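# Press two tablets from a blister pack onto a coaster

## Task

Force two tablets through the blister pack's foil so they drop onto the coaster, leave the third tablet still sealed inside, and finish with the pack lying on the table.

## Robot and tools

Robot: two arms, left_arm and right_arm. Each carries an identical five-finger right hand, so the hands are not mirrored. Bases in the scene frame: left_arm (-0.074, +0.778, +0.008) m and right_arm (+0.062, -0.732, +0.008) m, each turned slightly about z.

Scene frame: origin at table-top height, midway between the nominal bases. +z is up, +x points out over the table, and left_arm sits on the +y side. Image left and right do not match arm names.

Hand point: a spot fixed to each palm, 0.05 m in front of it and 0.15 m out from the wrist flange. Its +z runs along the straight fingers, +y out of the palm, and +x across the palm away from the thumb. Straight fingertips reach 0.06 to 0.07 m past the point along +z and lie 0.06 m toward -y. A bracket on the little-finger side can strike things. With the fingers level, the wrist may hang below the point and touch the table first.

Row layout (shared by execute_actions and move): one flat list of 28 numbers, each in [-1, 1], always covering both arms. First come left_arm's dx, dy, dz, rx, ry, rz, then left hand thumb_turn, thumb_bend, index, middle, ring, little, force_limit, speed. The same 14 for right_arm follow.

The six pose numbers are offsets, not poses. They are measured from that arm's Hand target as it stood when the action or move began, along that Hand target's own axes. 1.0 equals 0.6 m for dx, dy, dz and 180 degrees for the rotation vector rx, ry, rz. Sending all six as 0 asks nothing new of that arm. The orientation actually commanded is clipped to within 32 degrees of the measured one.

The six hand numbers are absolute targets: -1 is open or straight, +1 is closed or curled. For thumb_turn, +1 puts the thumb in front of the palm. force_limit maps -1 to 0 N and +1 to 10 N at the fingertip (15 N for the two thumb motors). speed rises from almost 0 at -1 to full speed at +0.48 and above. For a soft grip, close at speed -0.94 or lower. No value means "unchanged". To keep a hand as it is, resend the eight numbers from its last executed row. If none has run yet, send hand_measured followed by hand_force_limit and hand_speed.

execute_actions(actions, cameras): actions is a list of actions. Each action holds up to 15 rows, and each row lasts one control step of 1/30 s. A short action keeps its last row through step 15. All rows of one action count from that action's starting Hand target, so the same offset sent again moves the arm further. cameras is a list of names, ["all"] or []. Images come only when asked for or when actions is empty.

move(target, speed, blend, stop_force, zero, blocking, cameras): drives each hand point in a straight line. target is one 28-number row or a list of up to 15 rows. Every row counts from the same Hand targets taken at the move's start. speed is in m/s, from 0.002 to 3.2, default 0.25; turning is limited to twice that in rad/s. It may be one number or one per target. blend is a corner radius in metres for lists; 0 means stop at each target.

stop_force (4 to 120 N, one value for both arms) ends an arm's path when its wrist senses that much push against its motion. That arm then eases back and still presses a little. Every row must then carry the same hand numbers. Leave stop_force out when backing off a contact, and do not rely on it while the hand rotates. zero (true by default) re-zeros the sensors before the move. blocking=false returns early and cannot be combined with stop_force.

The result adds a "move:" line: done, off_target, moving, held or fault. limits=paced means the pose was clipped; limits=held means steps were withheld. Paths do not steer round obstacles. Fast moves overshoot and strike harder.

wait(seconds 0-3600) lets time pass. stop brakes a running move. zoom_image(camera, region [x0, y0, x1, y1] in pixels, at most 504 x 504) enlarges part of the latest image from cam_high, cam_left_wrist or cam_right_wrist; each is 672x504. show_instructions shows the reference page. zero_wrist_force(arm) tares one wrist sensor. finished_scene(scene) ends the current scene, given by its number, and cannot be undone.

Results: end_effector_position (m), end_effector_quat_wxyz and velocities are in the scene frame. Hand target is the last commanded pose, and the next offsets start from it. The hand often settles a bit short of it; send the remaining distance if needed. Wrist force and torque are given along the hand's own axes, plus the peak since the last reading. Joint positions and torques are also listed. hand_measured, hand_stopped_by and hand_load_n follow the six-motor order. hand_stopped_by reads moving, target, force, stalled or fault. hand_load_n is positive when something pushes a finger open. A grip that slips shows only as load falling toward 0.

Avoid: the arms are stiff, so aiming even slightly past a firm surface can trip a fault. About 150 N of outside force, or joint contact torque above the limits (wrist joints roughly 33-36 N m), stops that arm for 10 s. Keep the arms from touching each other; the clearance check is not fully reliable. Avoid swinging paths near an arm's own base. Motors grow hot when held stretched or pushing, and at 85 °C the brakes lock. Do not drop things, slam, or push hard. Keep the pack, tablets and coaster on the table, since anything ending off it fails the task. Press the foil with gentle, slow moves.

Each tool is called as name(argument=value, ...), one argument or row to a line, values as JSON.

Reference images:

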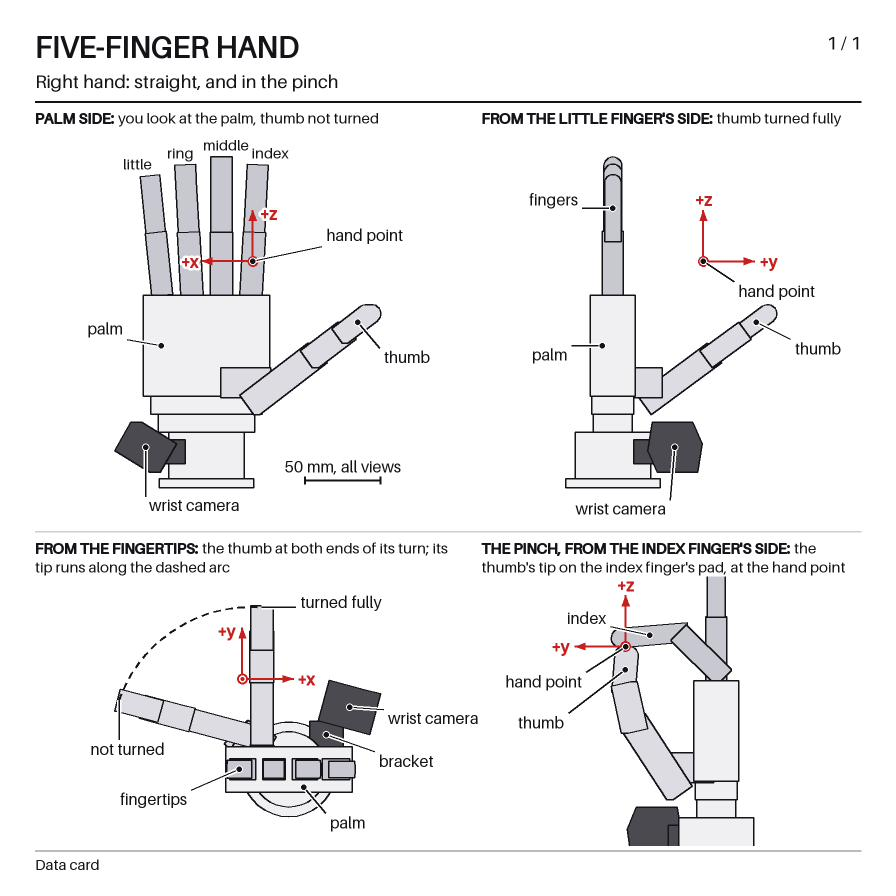

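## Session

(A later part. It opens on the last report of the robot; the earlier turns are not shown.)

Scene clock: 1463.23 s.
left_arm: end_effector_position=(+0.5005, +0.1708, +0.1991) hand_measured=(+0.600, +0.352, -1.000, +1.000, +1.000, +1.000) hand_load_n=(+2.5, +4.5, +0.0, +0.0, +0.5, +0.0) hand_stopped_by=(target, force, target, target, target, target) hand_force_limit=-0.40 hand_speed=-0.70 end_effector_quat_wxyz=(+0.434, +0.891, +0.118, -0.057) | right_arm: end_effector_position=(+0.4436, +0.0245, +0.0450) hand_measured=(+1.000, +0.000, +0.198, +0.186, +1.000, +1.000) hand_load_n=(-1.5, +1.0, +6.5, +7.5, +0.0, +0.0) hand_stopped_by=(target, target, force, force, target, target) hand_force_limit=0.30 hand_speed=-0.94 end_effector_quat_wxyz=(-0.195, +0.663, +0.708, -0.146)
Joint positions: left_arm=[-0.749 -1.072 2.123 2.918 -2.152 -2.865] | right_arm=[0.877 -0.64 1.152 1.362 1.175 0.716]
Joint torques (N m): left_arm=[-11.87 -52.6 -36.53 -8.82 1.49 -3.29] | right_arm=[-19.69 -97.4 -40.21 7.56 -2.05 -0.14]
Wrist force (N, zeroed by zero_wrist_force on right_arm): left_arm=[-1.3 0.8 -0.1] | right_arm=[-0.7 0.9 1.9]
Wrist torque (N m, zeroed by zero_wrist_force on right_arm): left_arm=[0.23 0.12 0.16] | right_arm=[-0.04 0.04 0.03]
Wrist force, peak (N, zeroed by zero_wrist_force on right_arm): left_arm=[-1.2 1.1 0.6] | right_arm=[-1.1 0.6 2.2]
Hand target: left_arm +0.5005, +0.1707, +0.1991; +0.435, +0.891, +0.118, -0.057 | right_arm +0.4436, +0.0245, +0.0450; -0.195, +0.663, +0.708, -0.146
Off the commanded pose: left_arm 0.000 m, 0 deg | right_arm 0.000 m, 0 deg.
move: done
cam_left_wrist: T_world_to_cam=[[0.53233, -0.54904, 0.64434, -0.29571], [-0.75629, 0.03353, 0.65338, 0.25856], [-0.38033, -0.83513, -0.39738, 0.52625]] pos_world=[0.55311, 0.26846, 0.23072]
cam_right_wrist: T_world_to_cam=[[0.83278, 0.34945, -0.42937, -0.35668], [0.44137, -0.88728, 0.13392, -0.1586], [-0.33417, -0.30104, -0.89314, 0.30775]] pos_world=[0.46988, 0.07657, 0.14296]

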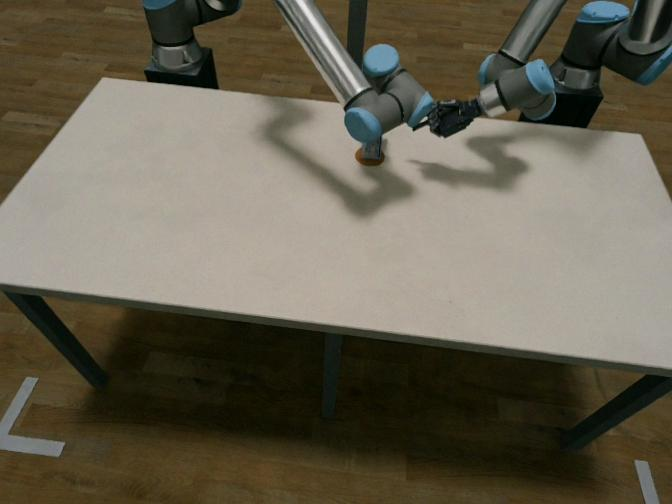

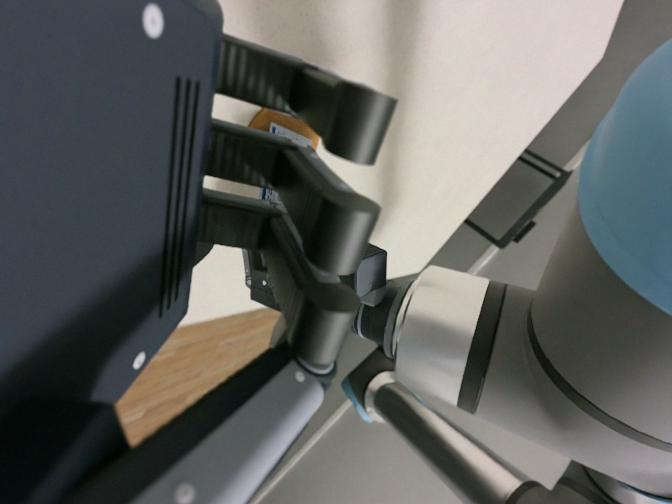

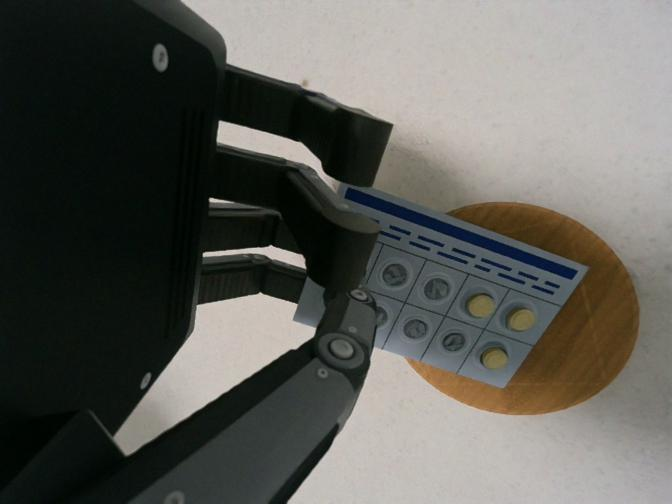

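move(
  target=[0, 0, 0.1333, 0, 0, 0, 0.6, 0.6, -1, 1, 1, 1, -0.4, -0.7, 0, 0, 0, 0, 0, 0, 1, 0, 0.6, 0.6, 1, 1, 0.3, -0.94],
  speed=0.06,
  cameras=["all"],
)

Scene clock: 1489.83 s.
left_arm: end_effector_position=(+0.5005, +0.1078, +0.1499) hand_measured=(+0.600, +0.352, -1.000, +1.000, +1.000, +1.000) hand_load_n=(+2.5, +4.5, +0.5, +0.0, +0.0, +0.0) hand_stopped_by=(target, force, target, target, target, target) hand_force_limit=-0.40 hand_speed=-0.70 end_effector_quat_wxyz=(+0.434, +0.891, +0.118, -0.057) | right_arm: end_effector_position=(+0.4436, +0.0245, +0.0450) hand_measured=(+1.000, +0.000, +0.198, +0.186, +1.000, +1.000) hand_load_n=(-1.0, +1.0, +6.0, +7.5, +0.0, +0.0) hand_stopped_by=(target, target, force, force, target, target) hand_force_limit=0.30 hand_speed=-0.94 end_effector_quat_wxyz=(-0.195, +0.663, +0.708, -0.146)
Joint positions: left_arm=[-0.811 -0.952 2.052 2.842 -2.109 -2.918] | right_arm=[0.877 -0.64 1.152 1.362 1.175 0.716]
Joint torques (N m): left_arm=[-10.59 -57.21 -33.51 -8.29 1.47 -3.28] | right_arm=[-20.27 -99.71 -40.08 7.63 -1.68 -0.08]
Wrist force (N, zeroed by zero_wrist_force on right_arm): left_arm=[-1.3 0.3 -0.1] | right_arm=[-0.9 0.8 1.9]
Wrist torque (N m, zeroed by zero_wrist_force on right_arm): left_arm=[0.18 0.11 0.05] | right_arm=[-0.06 0.08 0.00]
Wrist force, peak (N, zeroed by zero_wrist_force on right_arm): left_arm=[-1.7 0.5 -0.3] | right_arm=[-0.8 1.1 2.1]
Hand target: left_arm +0.5005, +0.1077, +0.1498; +0.435, +0.891, +0.118, -0.057 | right_arm +0.4436, +0.0245, +0.0450; -0.195, +0.663, +0.708, -0.146
Off the commanded pose: left_arm 0.000 m, 0 deg | right_arm 0.000 m, 0 deg.
move: done
cam_left_wrist: T_world_to_cam=[[0.53233, -0.54904, 0.64434, -0.29854], [-0.75629, 0.03353, 0.65338, 0.29289], [-0.38033, -0.83513, -0.39738, 0.45404]] pos_world=[0.55311, 0.20546, 0.18142]
cam_right_wrist: T_world_to_cam=[[0.83278, 0.34945, -0.42937, -0.35668], [0.44137, -0.88728, 0.13392, -0.1586], [-0.33417, -0.30104, -0.89314, 0.30775]] pos_world=[0.46988, 0.07657, 0.14296]

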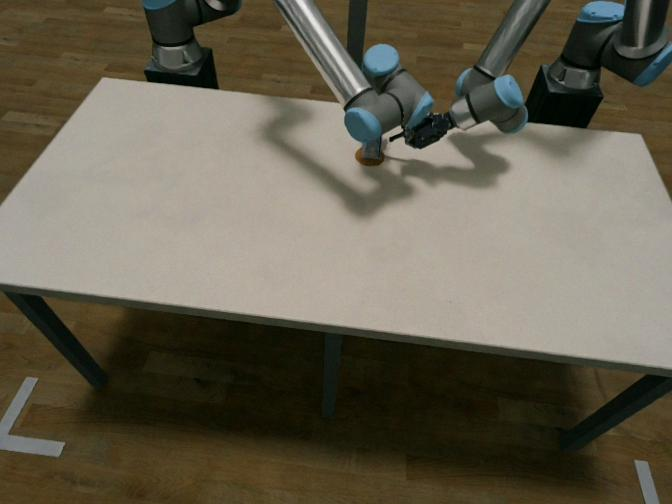

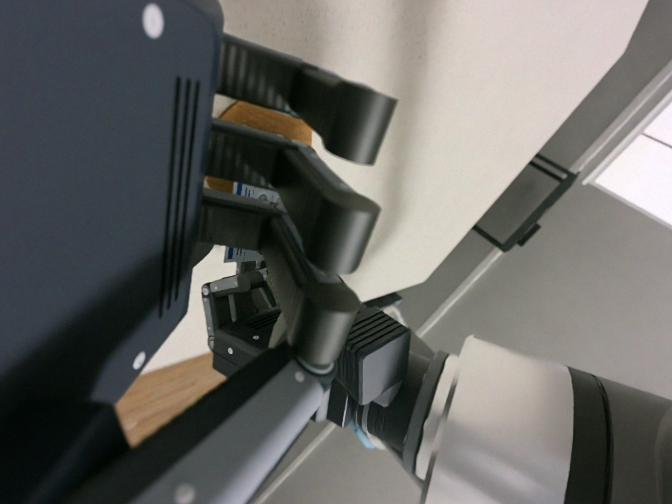

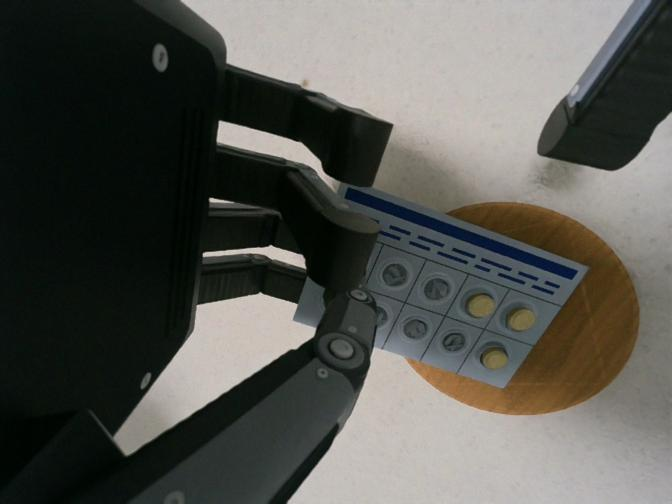

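move(
  target=[0.0142, 0.022, 0.0993, 0, 0, 0, 0.6, 0.6, -1, 1, 1, 1, -0.4, -0.7, 0, 0, 0, 0, 0, 0, 1, 0, 0.6, 0.6, 1, 1, 0.3, -0.94],
  speed=0.05,
  cameras=["all"],
)

Scene clock: 1508.50 s.
left_arm: end_effector_position=(+0.5121, +0.0543, +0.1215) hand_measured=(+0.600, +0.352, -1.000, +1.000, +1.000, +1.000) hand_load_n=(+2.5, +4.5, +0.0, +0.0, +0.0, +0.0) hand_stopped_by=(target, force, target, target, target, target) hand_force_limit=-0.40 hand_speed=-0.70 end_effector_quat_wxyz=(+0.435, +0.891, +0.118, -0.057) | right_arm: end_effector_position=(+0.4436, +0.0245, +0.0450) hand_measured=(+1.000, +0.000, +0.198, +0.186, +1.000, +1.000) hand_load_n=(-1.0, +1.0, +6.0, +7.0, +0.0, +0.0) hand_stopped_by=(target, target, force, force, target, target) hand_force_limit=0.30 hand_speed=-0.94 end_effector_quat_wxyz=(-0.195, +0.663, +0.708, -0.146)
Joint positions: left_arm=[-0.846 -0.869 1.961 2.835 -2.085 -2.947] | right_arm=[0.877 -0.64 1.152 1.362 1.175 0.716]
Joint torques (N m): left_arm=[-8.42 -63.51 -36.27 -7.81 1.3 -3.16] | right_arm=[-18.05 -101.07 -40.65 7.13 -1.7 -0.41]
Wrist force (N, zeroed by zero_wrist_force on right_arm): left_arm=[-0.9 0.4 0.2] | right_arm=[-0.8 0.8 1.8]
Wrist torque (N m, zeroed by zero_wrist_force on right_arm): left_arm=[0.13 0.07 0.10] | right_arm=[-0.05 0.06 0.02]
Wrist force, peak (N, zeroed by zero_wrist_force on right_arm): left_arm=[-1.4 1.1 0.4] | right_arm=[-0.9 0.8 2.2]
Hand target: left_arm +0.5121, +0.0543, +0.1214; +0.435, +0.891, +0.118, -0.057 | right_arm +0.4436, +0.0245, +0.0450; -0.195, +0.663, +0.708, -0.146
Off the commanded pose: left_arm 0.000 m, 0 deg | right_arm 0.000 m, 0 deg.
move: done
cam_left_wrist: T_world_to_cam=[[0.53233, -0.54904, 0.64434, -0.31584], [-0.75629, 0.03353, 0.65338, 0.32208], [-0.38033, -0.83513, -0.39738, 0.40253]] pos_world=[0.56481, 0.15196, 0.15302]
cam_right_wrist: T_world_to_cam=[[0.83278, 0.34945, -0.42937, -0.35668], [0.44137, -0.88728, 0.13392, -0.1586], [-0.33417, -0.30104, -0.89314, 0.30775]] pos_world=[0.46988, 0.07657, 0.14296]

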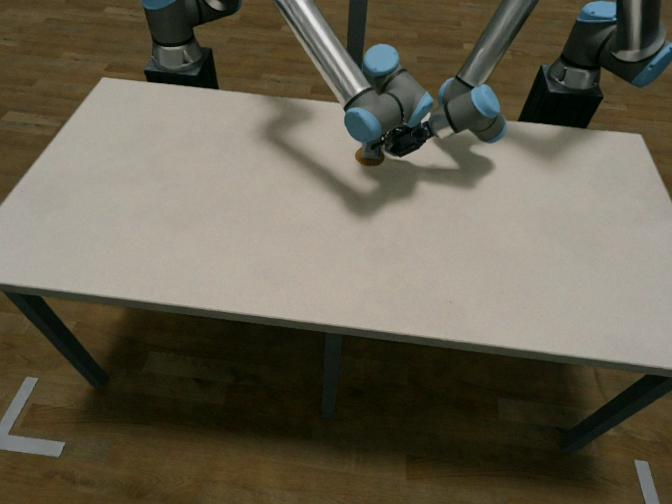

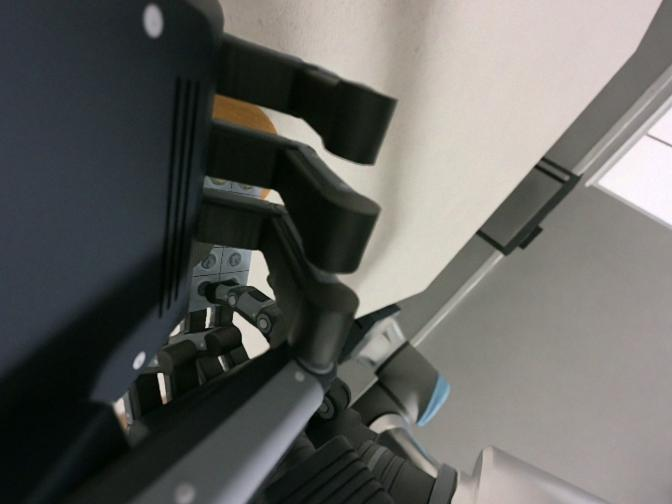

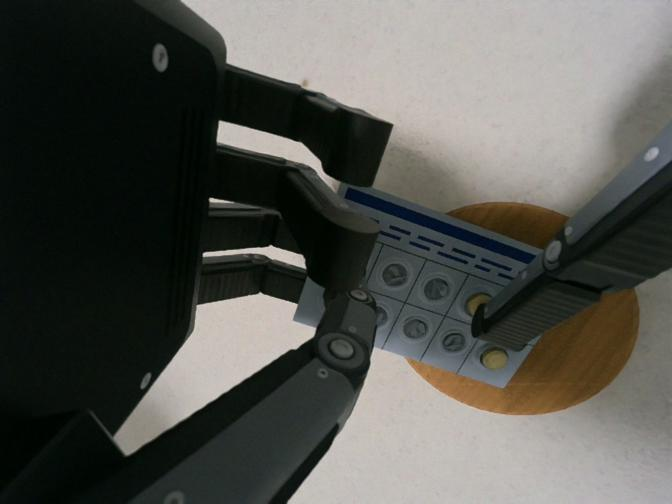

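zoom_image(
  camera="cam_right_wrist",
  region=[360, 180, 660, 420],
)

zoom_image(
  camera="cam_left_wrist",
  region=[150, 60, 402, 312],
)

zoom_image(
  camera="cam_high",
  region=[310, 100, 460, 200],
)

Scaled by 1.680 from the camera's image (finer frame: 960x720).

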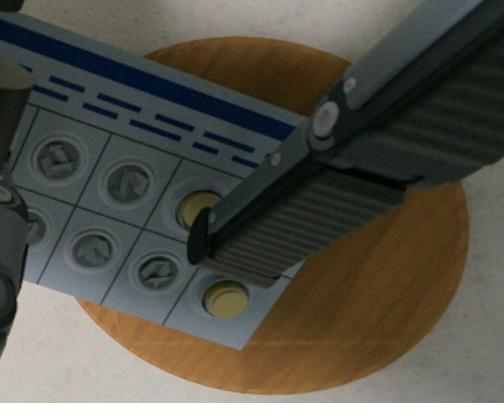

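Scaled by 2.000 from the camera's image (finer frame: 960x720).

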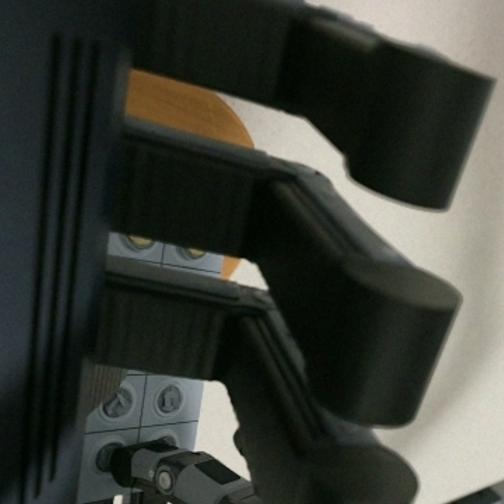

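Scaled by 3.360 from the camera's image (finer frame: 960x720).

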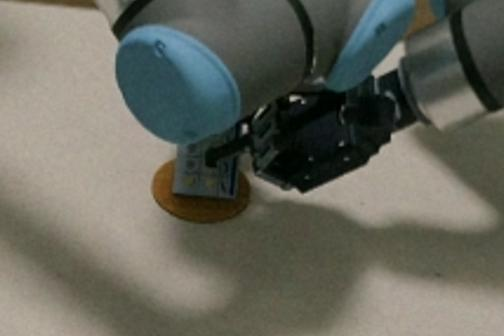

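move(
  target=[0.00465, -0.00897, 0.00413, 0, 0, 0, 0.6, 0.6, -1, 1, 1, 1, -0.4, -0.7, 0, 0, 0, 0, 0, 0, 1, 0, 0.6, 0.6, 1, 1, 0.3, -0.94],
  speed=0.03,
  cameras=["cam_right_wrist", "cam_high"],
)

zoom_image(
  camera="cam_right_wrist",
  region=[420, 230, 570, 390],
)

Scene clock: 1555.63 s.
left_arm: end_effector_position=(+0.5134, +0.0559, +0.1153) hand_measured=(+0.600, +0.352, -1.000, +1.000, +1.000, +1.000) hand_load_n=(+2.5, +4.5, -2.0, +0.0, +0.0, +0.0) hand_stopped_by=(target, force, target, target, target, target) hand_force_limit=-0.40 hand_speed=-0.70 end_effector_quat_wxyz=(+0.435, +0.891, +0.118, -0.057) | right_arm: end_effector_position=(+0.4436, +0.0245, +0.0450) hand_measured=(+1.000, +0.000, +0.198, +0.186, +1.000, +1.000) hand_load_n=(-1.0, +1.5, +6.5, +8.5, +0.0, +0.0) hand_stopped_by=(target, target, force, force, target, target) hand_force_limit=0.30 hand_speed=-0.94 end_effector_quat_wxyz=(-0.195, +0.663, +0.708, -0.146)
Joint positions: left_arm=[-0.843 -0.859 1.961 2.827 -2.087 -2.945] | right_arm=[0.877 -0.64 1.152 1.362 1.175 0.716]
Joint torques (N m): left_arm=[9.16 -65.35 -32.6 -8.04 -3.43 1.4] | right_arm=[-20.03 -102.65 -39.28 7.08 -1.69 -0.43]
Wrist force (N, zeroed by zero_wrist_force on right_arm): left_arm=[-1.1 1.8 -0.8] | right_arm=[-0.8 1.2 3.2]
Wrist torque (N m, zeroed by zero_wrist_force on right_arm): left_arm=[0.10 0.05 0.07] | right_arm=[0.03 0.05 0.01]
Wrist force, peak (N, zeroed by zero_wrist_force on right_arm): left_arm=[-0.9 2.0 -1.2] | right_arm=[-0.5 1.7 3.3]
Hand target: left_arm +0.5134, +0.0560, +0.1152; +0.435, +0.891, +0.118, -0.057 | right_arm +0.4436, +0.0245, +0.0450; -0.195, +0.663, +0.708, -0.146
Off the commanded pose: left_arm 0.000 m, 0 deg | right_arm 0.000 m, 0 deg.
move: done
cam_right_wrist: T_world_to_cam=[[0.83278, 0.34945, -0.42937, -0.35668], [0.44137, -0.88728, 0.13392, -0.1586], [-0.33417, -0.30104, -0.89314, 0.30775]] pos_world=[0.46988, 0.07657, 0.14296]
Images, in order (width x height): cam_high 672x504, cam_right_wrist 672x504.

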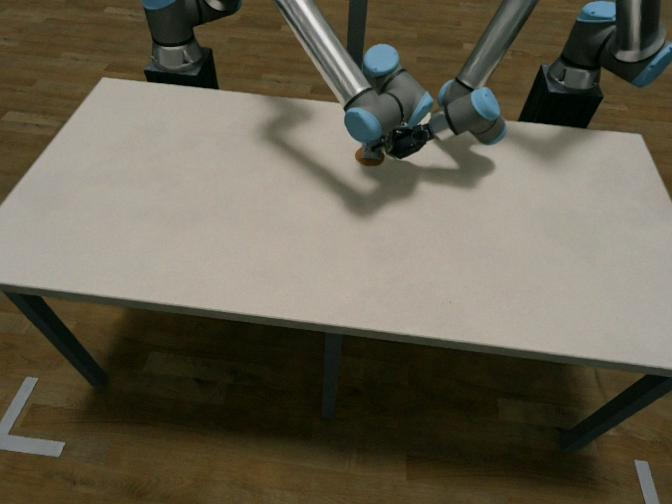

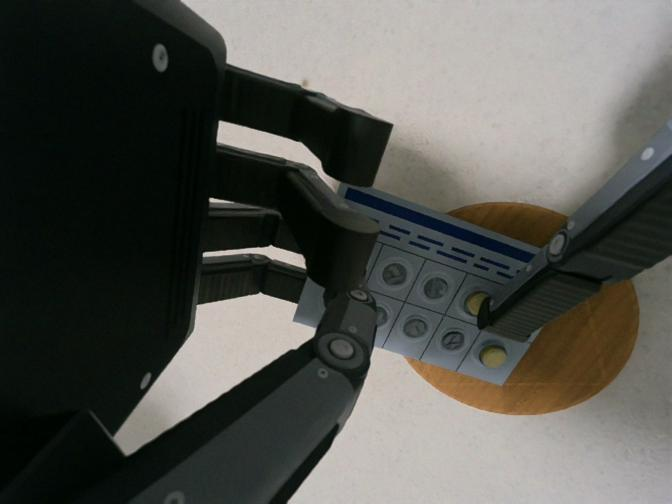

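Scaled by 3.150 from the camera's image (finer frame: 960x720).

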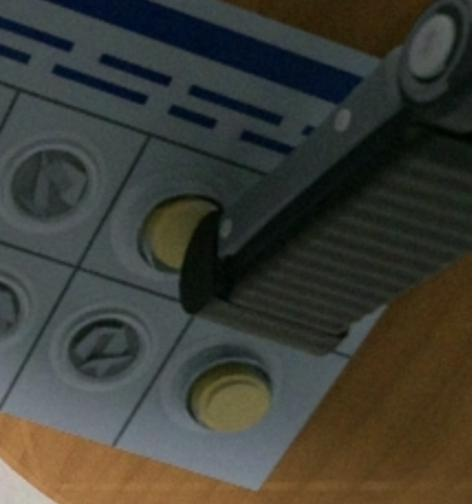

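move(
  target=[-0.00627, 0.00567, -0.0066, 0, 0, 0, 0.6, 0.6, -1, 1, 1, 1, -0.4, -0.7, 0, 0, 0, 0, 0, 0, 1, 0, 0.6, 0.6, 1, 1, 0.3, -0.94],
  speed=0.03,
  cameras=["cam_right_wrist", "cam_left_wrist"],
)

zoom_image(
  camera="cam_right_wrist",
  region=[420, 230, 570, 390],
)

Scene clock: 1584.17 s.
left_arm: end_effector_position=(+0.5107, +0.0565, +0.1209) hand_measured=(+0.600, +0.352, -1.000, +1.000, +1.000, +1.000) hand_load_n=(+2.5, +4.5, +0.0, +0.0, +0.0, +0.0) hand_stopped_by=(target, force, target, target, target, target) hand_force_limit=-0.40 hand_speed=-0.70 end_effector_quat_wxyz=(+0.434, +0.891, +0.118, -0.057) | right_arm: end_effector_position=(+0.4436, +0.0245, +0.0450) hand_measured=(+1.000, +0.000, +0.198, +0.186, +1.000, +1.000) hand_load_n=(-1.0, +1.0, +6.0, +7.0, +0.0, +0.0) hand_stopped_by=(target, target, force, force, target, target) hand_force_limit=0.30 hand_speed=-0.94 end_effector_quat_wxyz=(-0.195, +0.663, +0.708, -0.146)
Joint positions: left_arm=[-0.846 -0.87 1.966 2.831 -2.085 -2.947] | right_arm=[0.877 -0.64 1.152 1.362 1.175 0.716]
Joint torques (N m): left_arm=[-9.37 -89.6 -14.63 -0.09 1.49 -1.89] | right_arm=[-19.24 -101.17 -39.39 7.22 -1.91 -0.23]
Wrist force (N, zeroed by zero_wrist_force on right_arm): left_arm=[-0.9 0.5 0.0] | right_arm=[-0.7 0.7 2.2]
Wrist torque (N m, zeroed by zero_wrist_force on right_arm): left_arm=[0.15 0.08 0.11] | right_arm=[-0.09 0.03 0.02]
Wrist force, peak (N, zeroed by zero_wrist_force on right_arm): left_arm=[-1.3 2.3 -1.0] | right_arm=[-0.7 1.5 3.9]
Hand target: left_arm +0.5107, +0.0565, +0.1210; +0.435, +0.891, +0.118, -0.057 | right_arm +0.4436, +0.0245, +0.0450; -0.195, +0.663, +0.708, -0.146
Off the commanded pose: left_arm 0.000 m, 0 deg | right_arm 0.000 m, 0 deg.
move: done
cam_left_wrist: T_world_to_cam=[[0.53233, -0.54904, 0.64434, -0.31356], [-0.75629, 0.03353, 0.65338, 0.32128], [-0.38033, -0.83513, -0.39738, 0.40364]] pos_world=[0.56341, 0.15416, 0.15252]
cam_right_wrist: T_world_to_cam=[[0.83278, 0.34945, -0.42937, -0.35668], [0.44137, -0.88728, 0.13392, -0.1586], [-0.33417, -0.30104, -0.89314, 0.30775]] pos_world=[0.46988, 0.07657, 0.14296]
Images, in order (width x height): cam_left_wrist 672x504, cam_right_wrist 672x504.

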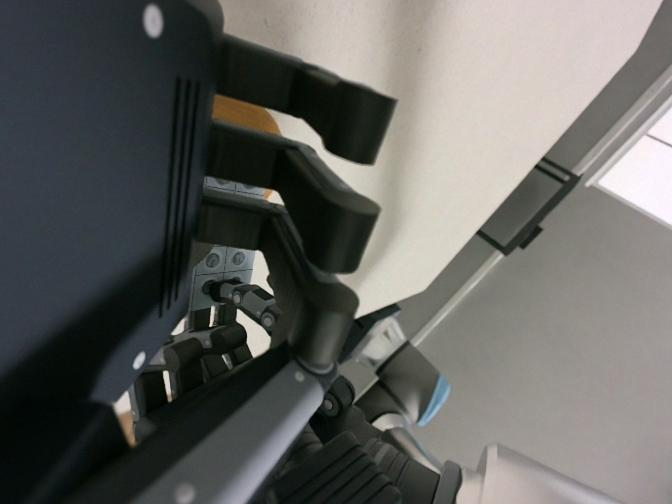

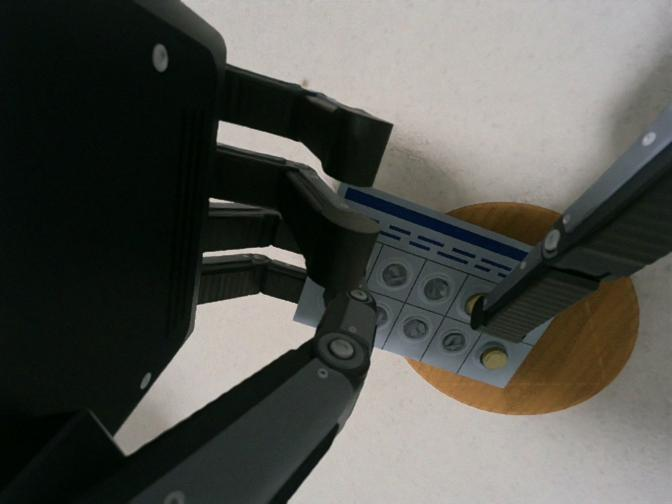

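Scaled by 3.150 from the camera's image (finer frame: 960x720).

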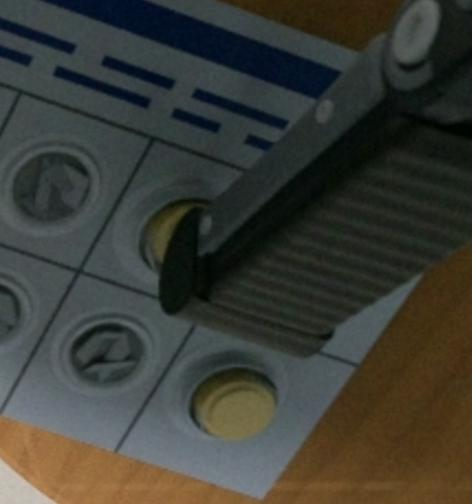

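zoom_image(
  camera="cam_right_wrist",
  region=[450, 250, 570, 370],
)

Scaled by 4.200 from the camera's image (finer frame: 960x720).

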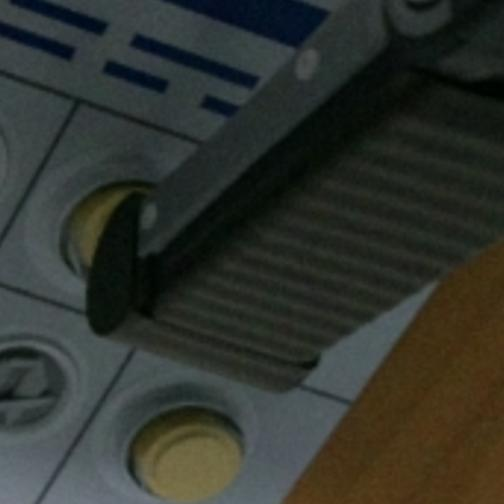

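move(
  target=[0.0103, 0.00153, 0.00662, 0, 0, 0, 0.6, 0.6, -1, 1, 1, 1, -0.4, -0.7, 0, 0, 0, 0, 0, 0, 1, 0, 0.6, 0.6, 1, 1, 0.3, -0.94],
  speed=0.02,
  cameras=["cam_right_wrist"],
)

zoom_image(
  camera="cam_right_wrist",
  region=[450, 250, 570, 370],
)

Scene clock: 1671.67 s.
left_arm: end_effector_position=(+0.5168, +0.0538, +0.1181) hand_measured=(+0.600, +0.352, -1.000, +1.000, +1.000, +1.000) hand_load_n=(+2.5, +4.5, +0.0, +0.0, +0.0, +0.0) hand_stopped_by=(target, force, target, target, target, target) hand_force_limit=-0.40 hand_speed=-0.70 end_effector_quat_wxyz=(+0.435, +0.891, +0.118, -0.057) | right_arm: end_effector_position=(+0.4436, +0.0245, +0.0450) hand_measured=(+1.000, +0.000, +0.198, +0.186, +1.000, +1.000) hand_load_n=(-1.0, +1.0, +6.5, +7.0, +0.0, +0.5) hand_stopped_by=(target, target, force, force, target, target) hand_force_limit=0.30 hand_speed=-0.94 end_effector_quat_wxyz=(-0.195, +0.663, +0.708, -0.146)
Joint positions: left_arm=[-0.841 -0.86 1.953 2.837 -2.088 -2.943] | right_arm=[0.877 -0.64 1.152 1.362 1.175 0.716]
Joint torques (N m): left_arm=[9.95 -63.47 -35.6 -0.1 -3.54 1.37] | right_arm=[-20.23 -102.71 -39.35 7.11 -1.19 -0.58]
Wrist force (N, zeroed by zero_wrist_force on right_arm): left_arm=[-0.6 0.4 0.0] | right_arm=[-0.8 0.5 2.0]
Wrist torque (N m, zeroed by zero_wrist_force on right_arm): left_arm=[0.14 0.03 0.11] | right_arm=[-0.10 0.05 0.01]
Wrist force, peak (N, zeroed by zero_wrist_force on right_arm): left_arm=[-1.5 0.3 0.0] | right_arm=[-1.0 0.8 2.2]
Hand target: left_arm +0.5169, +0.0538, +0.1180; +0.435, +0.891, +0.118, -0.057 | right_arm +0.4436, +0.0245, +0.0450; -0.195, +0.663, +0.708, -0.146
Off the commanded pose: left_arm 0.000 m, 0 deg | right_arm 0.000 m, 0 deg.
move: done
cam_right_wrist: T_world_to_cam=[[0.83278, 0.34945, -0.42937, -0.35668], [0.44137, -0.88728, 0.13392, -0.1586], [-0.33417, -0.30104, -0.89314, 0.30775]] pos_world=[0.46988, 0.07657, 0.14296]

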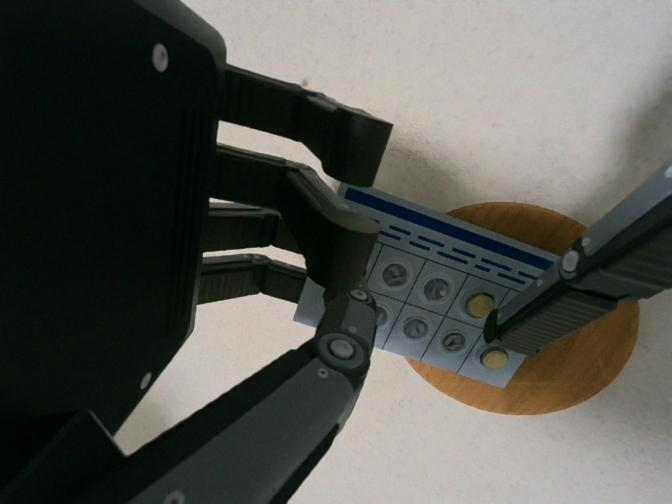

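Scaled by 4.200 from the camera's image (finer frame: 960x720).

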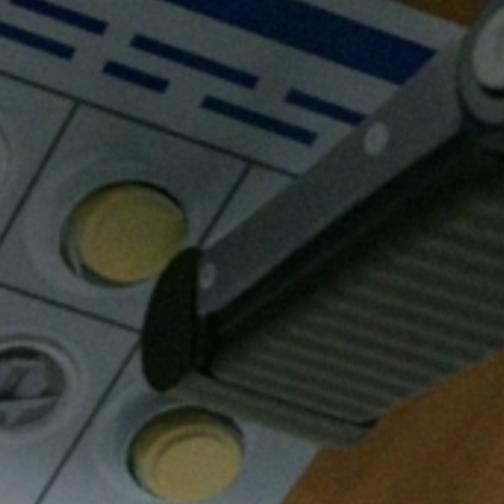

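move(
  target=[0.00085, -0.00317, 0.00257, 0, 0, 0, 0.6, 0.6, -1, 1, 1, 1, -0.4, -0.7, -0.00034, 0.00194, 0.00367, 0, 0, 0, 1, 0, 0.6, 0.6, 1, 1, 0.3, -0.94],
  speed=0.01,
  stop_force=5,
  cameras=["cam_right_wrist"],
)

zoom_image(
  camera="cam_right_wrist",
  region=[400, 200, 640, 420],
)

Scene clock: 1685.07 s.
left_arm: end_effector_position=(+0.5169, +0.0538, +0.1155) hand_measured=(+0.600, +0.352, -1.000, +1.000, +1.000, +1.000) hand_load_n=(+2.5, +4.5, +0.0, +0.0, +0.0, +0.0) hand_stopped_by=(target, force, target, target, target, target) hand_force_limit=-0.40 hand_speed=-0.70 end_effector_quat_wxyz=(+0.435, +0.891, +0.118, -0.057) | right_arm: end_effector_position=(+0.4436, +0.0245, +0.0425) hand_measured=(+1.000, +0.000, +0.198, +0.186, +1.000, +1.000) hand_load_n=(-1.0, +1.0, +6.5, +7.0, +0.0, +0.0) hand_stopped_by=(target, target, force, force, target, target) hand_force_limit=0.30 hand_speed=-0.94 end_effector_quat_wxyz=(-0.195, +0.663, +0.708, -0.146)
Joint positions: left_arm=[-0.841 -0.856 1.952 2.833 -2.088 -2.943] | right_arm=[0.877 -0.638 1.152 1.359 1.175 0.716]
Joint torques (N m): left_arm=[7.81 -61.76 -34.22 -8.18 -3.47 0.81] | right_arm=[-16.74 -90.55 -21.16 0.26 -1.06 -0.48]
Wrist force (N, zeroed by zero_wrist_force on right_arm): left_arm=[-0.7 0.5 -0.2] | right_arm=[-0.8 0.8 1.8]
Wrist torque (N m, zeroed by zero_wrist_force on right_arm): left_arm=[0.18 0.05 0.10] | right_arm=[-0.05 0.05 0.02]
Wrist force, peak (N, zeroed by zero_wrist_force on right_arm): left_arm=[-1.2 0.4 -0.4] | right_arm=[-0.8 0.9 2.2]
Hand target: left_arm +0.5169, +0.0538, +0.1155; +0.435, +0.891, +0.118, -0.057 | right_arm +0.4436, +0.0245, +0.0425; -0.195, +0.663, +0.708, -0.146
Off the commanded pose: left_arm 0.000 m, 0 deg | right_arm 0.000 m, 0 deg.
move: done
cam_right_wrist: T_world_to_cam=[[0.83278, 0.34945, -0.42937, -0.35775], [0.44137, -0.88728, 0.13392, -0.15826], [-0.33417, -0.30104, -0.89314, 0.30552]] pos_world=[0.46988, 0.07657, 0.14046]

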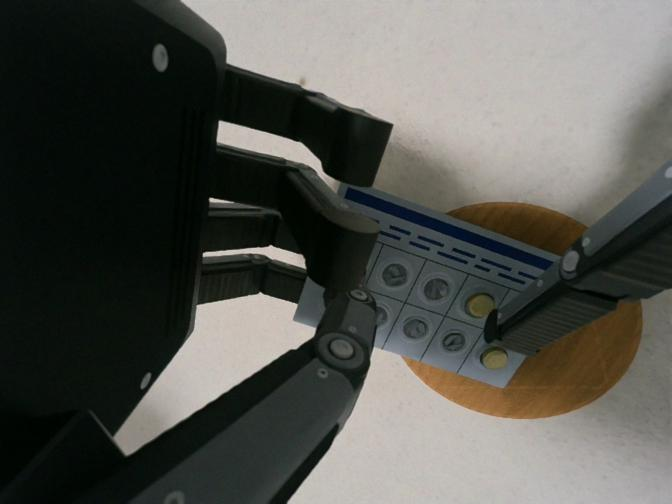

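Scaled by 2.100 from the camera's image (finer frame: 960x720).

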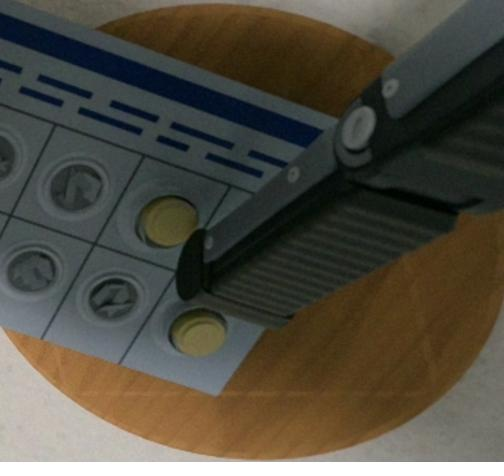

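move(
  target=[-0.00397, -0.01328, 0.00923, 0, 0, 0, 0.6, 0.6, -1, 1, 1, 1, -0.4, -0.7, 0, 0, 0, 0, 0, 0, 1, 0, 0.6, 0.6, 1, 1, 0.3, -0.94],
  speed=0.004,
  stop_force=5,
  cameras=["cam_right_wrist"],
)

zoom_image(
  camera="cam_right_wrist",
  region=[420, 230, 570, 390],
)

Scene clock: 1693.17 s.
left_arm: end_effector_position=(+0.5146, +0.0538, +0.1109) hand_measured=(+0.600, +0.352, -1.000, +1.000, +1.000, +1.000) hand_load_n=(+2.5, +4.0, -5.0, +0.0, +0.0, +0.0) hand_stopped_by=(target, force, target, target, target, target) hand_force_limit=-0.40 hand_speed=-0.70 end_effector_quat_wxyz=(+0.434, +0.891, +0.118, -0.057) | right_arm: end_effector_position=(+0.4436, +0.0245, +0.0425) hand_measured=(+1.000, +0.000, +0.198, +0.186, +1.000, +1.000) hand_load_n=(-1.0, +1.0, +6.5, +9.5, +0.5, +0.0) hand_stopped_by=(target, target, force, force, target, target) hand_force_limit=0.30 hand_speed=-0.94 end_effector_quat_wxyz=(-0.195, +0.663, +0.708, -0.146)
Joint positions: left_arm=[-0.844 -0.851 1.955 2.823 -2.086 -2.945] | right_arm=[0.877 -0.638 1.152 1.359 1.175 0.716]
Joint torques (N m): left_arm=[1.42 -84.91 -24.34 1.26 -1.07 0.59] | right_arm=[-12.73 -95.67 -25.06 0.25 -1.97 0.47]
Wrist force (N, zeroed by zero_wrist_force on right_arm): left_arm=[1.7 3.7 -4.9] | right_arm=[-2.0 -0.3 5.0]
Wrist torque (N m, zeroed by zero_wrist_force on right_arm): left_arm=[0.26 0.16 0.23] | right_arm=[0.02 -0.06 0.07]
Wrist force, peak (N, zeroed by zero_wrist_force on right_arm): left_arm=[1.9 4.0 -5.0] | right_arm=[-2.4 0.0 5.3]
Hand target: left_arm +0.5147, +0.0538, +0.1110; +0.435, +0.891, +0.118, -0.057 (not the last commanded pose) | right_arm +0.4436, +0.0245, +0.0425; -0.195, +0.663, +0.708, -0.146
Off the commanded pose: left_arm 0.005 m, 0 deg | right_arm 0.000 m, 0 deg.
move: contact (left_arm)
cam_right_wrist: T_world_to_cam=[[0.83278, 0.34945, -0.42937, -0.35775], [0.44137, -0.88728, 0.13392, -0.15826], [-0.33417, -0.30104, -0.89314, 0.30552]] pos_world=[0.46988, 0.07657, 0.14046]

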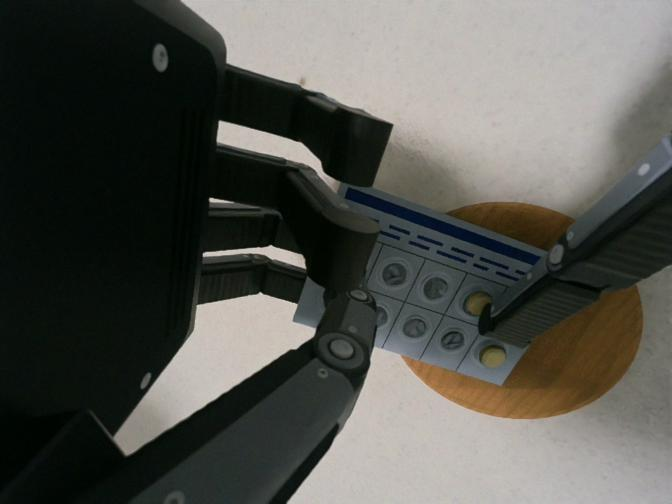

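Scaled by 3.150 from the camera's image (finer frame: 960x720).

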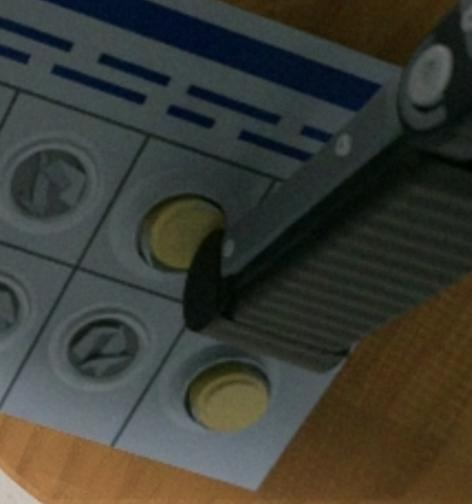

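move(
  target=[-0.00397, -0.01328, 0.00923, 0, 0, 0, 0.6, 0.6, -1, 1, 1, 1, -0.4, -0.7, 0, 0, 0, 0, 0, 0, 1, 0, 0.6, 0.6, 1, 1, 0.3, -0.94],
  speed=0.003,
  stop_force=10,
  zero=false,
  cameras=["cam_right_wrist"],
)

zoom_image(
  camera="cam_right_wrist",
  region=[420, 230, 570, 390],
)

Scene clock: 1707.97 s.
left_arm: end_effector_position=(+0.5142, +0.0538, +0.1101) hand_measured=(+0.600, +0.352, -1.000, +1.000, +1.000, +1.000) hand_load_n=(+2.5, +4.5, -9.5, +0.0, +0.0, +0.0) hand_stopped_by=(target, force, target, target, target, target) hand_force_limit=-0.40 hand_speed=-0.70 end_effector_quat_wxyz=(+0.435, +0.891, +0.118, -0.057) | right_arm: end_effector_position=(+0.4436, +0.0245, +0.0425) hand_measured=(+1.000, +0.000, +0.198, +0.186, +1.000, +1.000) hand_load_n=(-1.0, +1.0, +6.5, +10.0, +0.0, +0.0) hand_stopped_by=(target, target, force, force, target, target) hand_force_limit=0.30 hand_speed=-0.94 end_effector_quat_wxyz=(-0.195, +0.663, +0.708, -0.146)
Joint positions: left_arm=[-0.844 -0.849 1.956 2.821 -2.086 -2.946] | right_arm=[0.877 -0.638 1.152 1.359 1.175 0.716]
Joint torques (N m): left_arm=[0.14 -78.35 -24.63 1.61 -1.6 0.5] | right_arm=[-13.8 -111.31 -38.96 0.37 -1.65 0.61]
Wrist force (N, zeroed by zero_wrist_force on right_arm): left_arm=[2.8 6.8 -9.4] | right_arm=[-3.0 -0.1 6.9]
Wrist torque (N m, zeroed by zero_wrist_force on right_arm): left_arm=[0.39 0.24 0.27] | right_arm=[0.03 -0.07 0.07]
Wrist force, peak (N, zeroed by zero_wrist_force on right_arm): left_arm=[2.9 7.0 -9.8] | right_arm=[-3.2 0.1 6.9]
Hand target: left_arm +0.5143, +0.0538, +0.1102; +0.435, +0.891, +0.118, -0.057 (not the last commanded pose) | right_arm +0.4436, +0.0245, +0.0425; -0.195, +0.663, +0.708, -0.146
Off the commanded pose: left_arm 0.009 m, 0 deg | right_arm 0.000 m, 0 deg.
move: contact (left_arm)
cam_right_wrist: T_world_to_cam=[[0.83278, 0.34945, -0.42937, -0.35775], [0.44137, -0.88728, 0.13392, -0.15826], [-0.33417, -0.30104, -0.89314, 0.30552]] pos_world=[0.46988, 0.07657, 0.14046]

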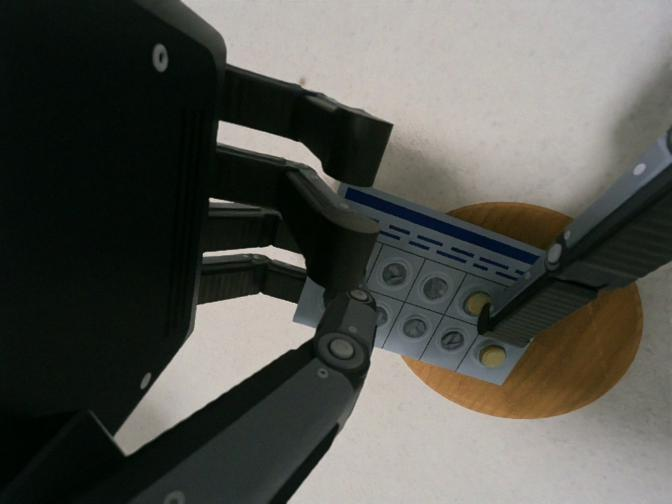

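Scaled by 3.150 from the camera's image (finer frame: 960x720).

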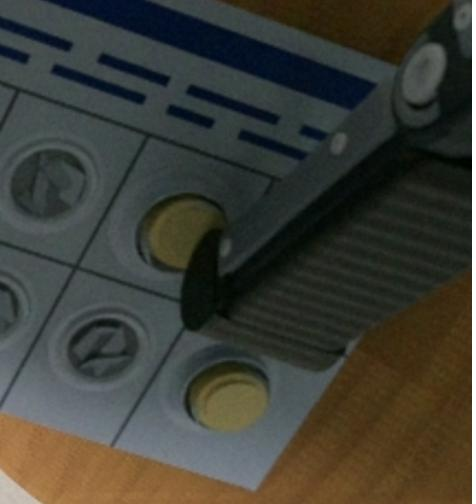

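move(
  target=[-0.00397, -0.01328, 0.00923, 0, 0, 0, 0.6, 0.6, -1, 1, 1, 1, -0.4, -0.7, 0, 0, 0, 0, 0, 0, 1, 0, 0.6, 0.6, 1, 1, 0.3, -0.94],
  speed=0.003,
  stop_force=14,
  zero=false,
  cameras=["cam_right_wrist"],
)

zoom_image(
  camera="cam_right_wrist",
  region=[420, 230, 570, 390],
)

Scene clock: 1716.63 s.
left_arm: end_effector_position=(+0.5127, +0.0537, +0.1069) hand_measured=(+0.600, +0.352, -0.998, +1.000, +1.000, +1.000) hand_load_n=(+2.5, +4.5, -16.5, +0.0, +0.0, +0.0) hand_stopped_by=(target, force, target, target, target, target) hand_force_limit=-0.40 hand_speed=-0.70 end_effector_quat_wxyz=(+0.435, +0.891, +0.118, -0.057) | right_arm: end_effector_position=(+0.4436, +0.0245, +0.0425) hand_measured=(+1.000, +0.000, +0.198, +0.186, +1.000, +1.000) hand_load_n=(-1.0, +1.0, +6.0, +10.0, +0.0, +0.5) hand_stopped_by=(target, target, force, force, target, target) hand_force_limit=0.30 hand_speed=-0.94 end_effector_quat_wxyz=(-0.195, +0.663, +0.708, -0.146)
Joint positions: left_arm=[-0.846 -0.845 1.958 2.814 -2.085 -2.947] | right_arm=[0.877 -0.638 1.152 1.359 1.175 0.716]
Joint torques (N m): left_arm=[-1.3 -73.23 -16.16 2.46 -0.58 -0.9] | right_arm=[-6.83 -115.34 -42.61 0.55 -1.98 1.18]
Wrist force (N, zeroed by zero_wrist_force on right_arm): left_arm=[2.3 10.8 -11.0] | right_arm=[-1.8 2.0 6.4]
Wrist torque (N m, zeroed by zero_wrist_force on right_arm): left_arm=[0.22 0.22 0.30] | right_arm=[0.05 -0.08 0.06]
Wrist force, peak (N, zeroed by zero_wrist_force on right_arm): left_arm=[2.2 11.2 -11.2] | right_arm=[-3.2 0.2 7.6]
Hand target: left_arm +0.5127, +0.0537, +0.1070; +0.435, +0.891, +0.118, -0.057 (not the last commanded pose) | right_arm +0.4436, +0.0245, +0.0425; -0.195, +0.663, +0.708, -0.146
Off the commanded pose: left_arm 0.006 m, 0 deg | right_arm 0.000 m, 0 deg.
move: contact (left_arm)
cam_right_wrist: T_world_to_cam=[[0.83278, 0.34945, -0.42937, -0.35775], [0.44137, -0.88728, 0.13392, -0.15826], [-0.33417, -0.30104, -0.89314, 0.30552]] pos_world=[0.46988, 0.07657, 0.14046]

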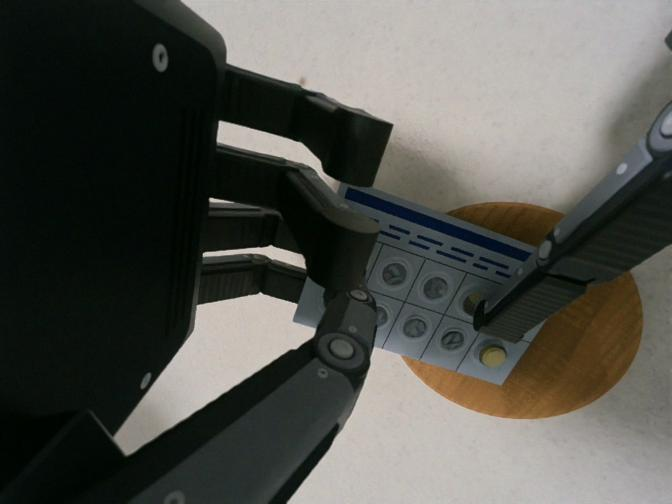

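Scaled by 3.150 from the camera's image (finer frame: 960x720).

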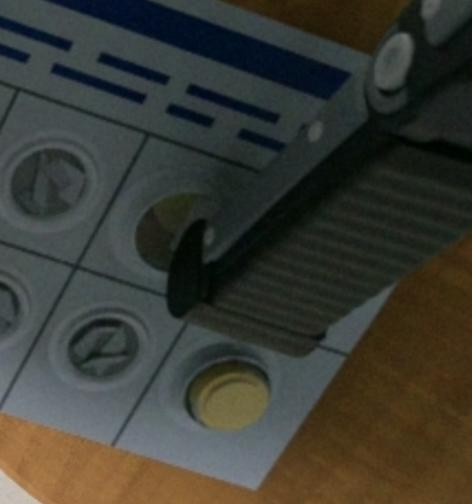

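move(
  target=[0.00476, 0.01594, -0.01108, 0, 0, 0, 0.6, 0.6, -1, 1, 1, 1, -0.4, -0.7, 0, 0, 0, 0, 0, 0, 1, 0, 0.6, 0.6, 1, 1, 0.3, -0.94],
  speed=0.02,
  cameras=["cam_right_wrist"],
)

zoom_image(
  camera="cam_right_wrist",
  region=[420, 230, 570, 390],
)

Scene clock: 1722.97 s.
left_arm: end_effector_position=(+0.5179, +0.0538, +0.1177) hand_measured=(+0.600, +0.352, -1.000, +1.000, +1.000, +1.000) hand_load_n=(+2.5, +4.5, +0.0, +0.0, +0.0, +0.0) hand_stopped_by=(target, force, target, target, target, target) hand_force_limit=-0.40 hand_speed=-0.70 end_effector_quat_wxyz=(+0.435, +0.891, +0.118, -0.057) | right_arm: end_effector_position=(+0.4436, +0.0245, +0.0425) hand_measured=(+1.000, +0.000, +0.198, +0.186, +1.000, +1.000) hand_load_n=(-1.0, +1.0, +6.0, +7.0, +0.0, +0.0) hand_stopped_by=(target, target, force, force, target, target) hand_force_limit=0.30 hand_speed=-0.94 end_effector_quat_wxyz=(-0.195, +0.663, +0.708, -0.146)
Joint positions: left_arm=[-0.84 -0.859 1.951 2.837 -2.089 -2.943] | right_arm=[0.877 -0.638 1.152 1.359 1.175 0.716]
Joint torques (N m): left_arm=[9.3 -92.05 -34.75 -0.85 -3.69 1.29] | right_arm=[-7.54 -115.14 -42.34 1.5 -2.42 1.03]
Wrist force (N, zeroed by zero_wrist_force on right_arm): left_arm=[-1.0 0.4 0.8] | right_arm=[-0.9 0.6 1.8]
Wrist torque (N m, zeroed by zero_wrist_force on right_arm): left_arm=[0.11 0.06 0.08] | right_arm=[-0.08 0.07 0.01]
Wrist force, peak (N, zeroed by zero_wrist_force on right_arm): left_arm=[2.1 11.2 -11.0] | right_arm=[-1.8 1.8 6.7]
Hand target: left_arm +0.5180, +0.0538, +0.1178; +0.435, +0.891, +0.118, -0.057 | right_arm +0.4436, +0.0245, +0.0425; -0.195, +0.663, +0.708, -0.146
Off the commanded pose: left_arm 0.000 m, 0 deg | right_arm 0.000 m, 0 deg.
move: done
cam_right_wrist: T_world_to_cam=[[0.83278, 0.34945, -0.42937, -0.35775], [0.44137, -0.88728, 0.13392, -0.15826], [-0.33417, -0.30104, -0.89314, 0.30552]] pos_world=[0.46988, 0.07657, 0.14046]

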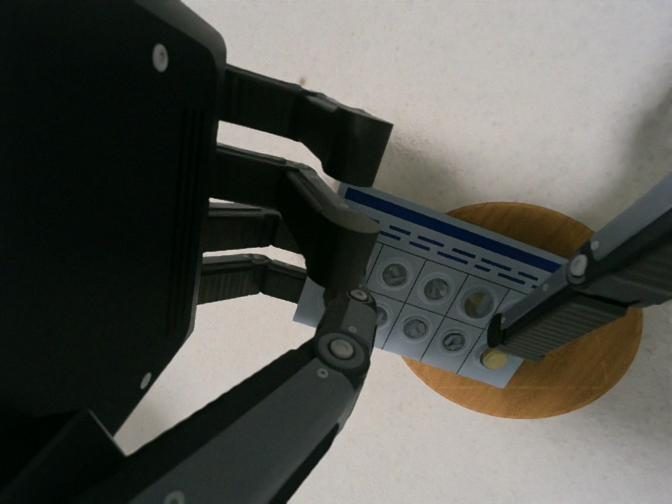

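Scaled by 3.150 from the camera's image (finer frame: 960x720).

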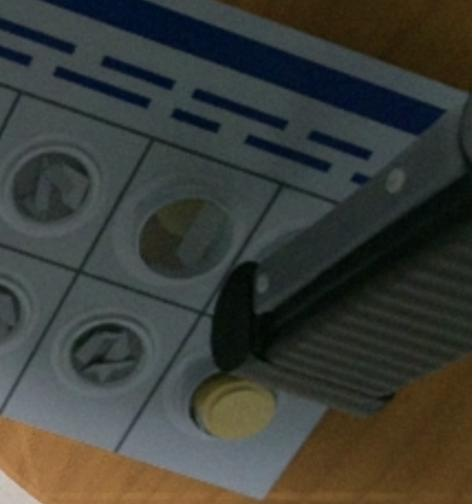

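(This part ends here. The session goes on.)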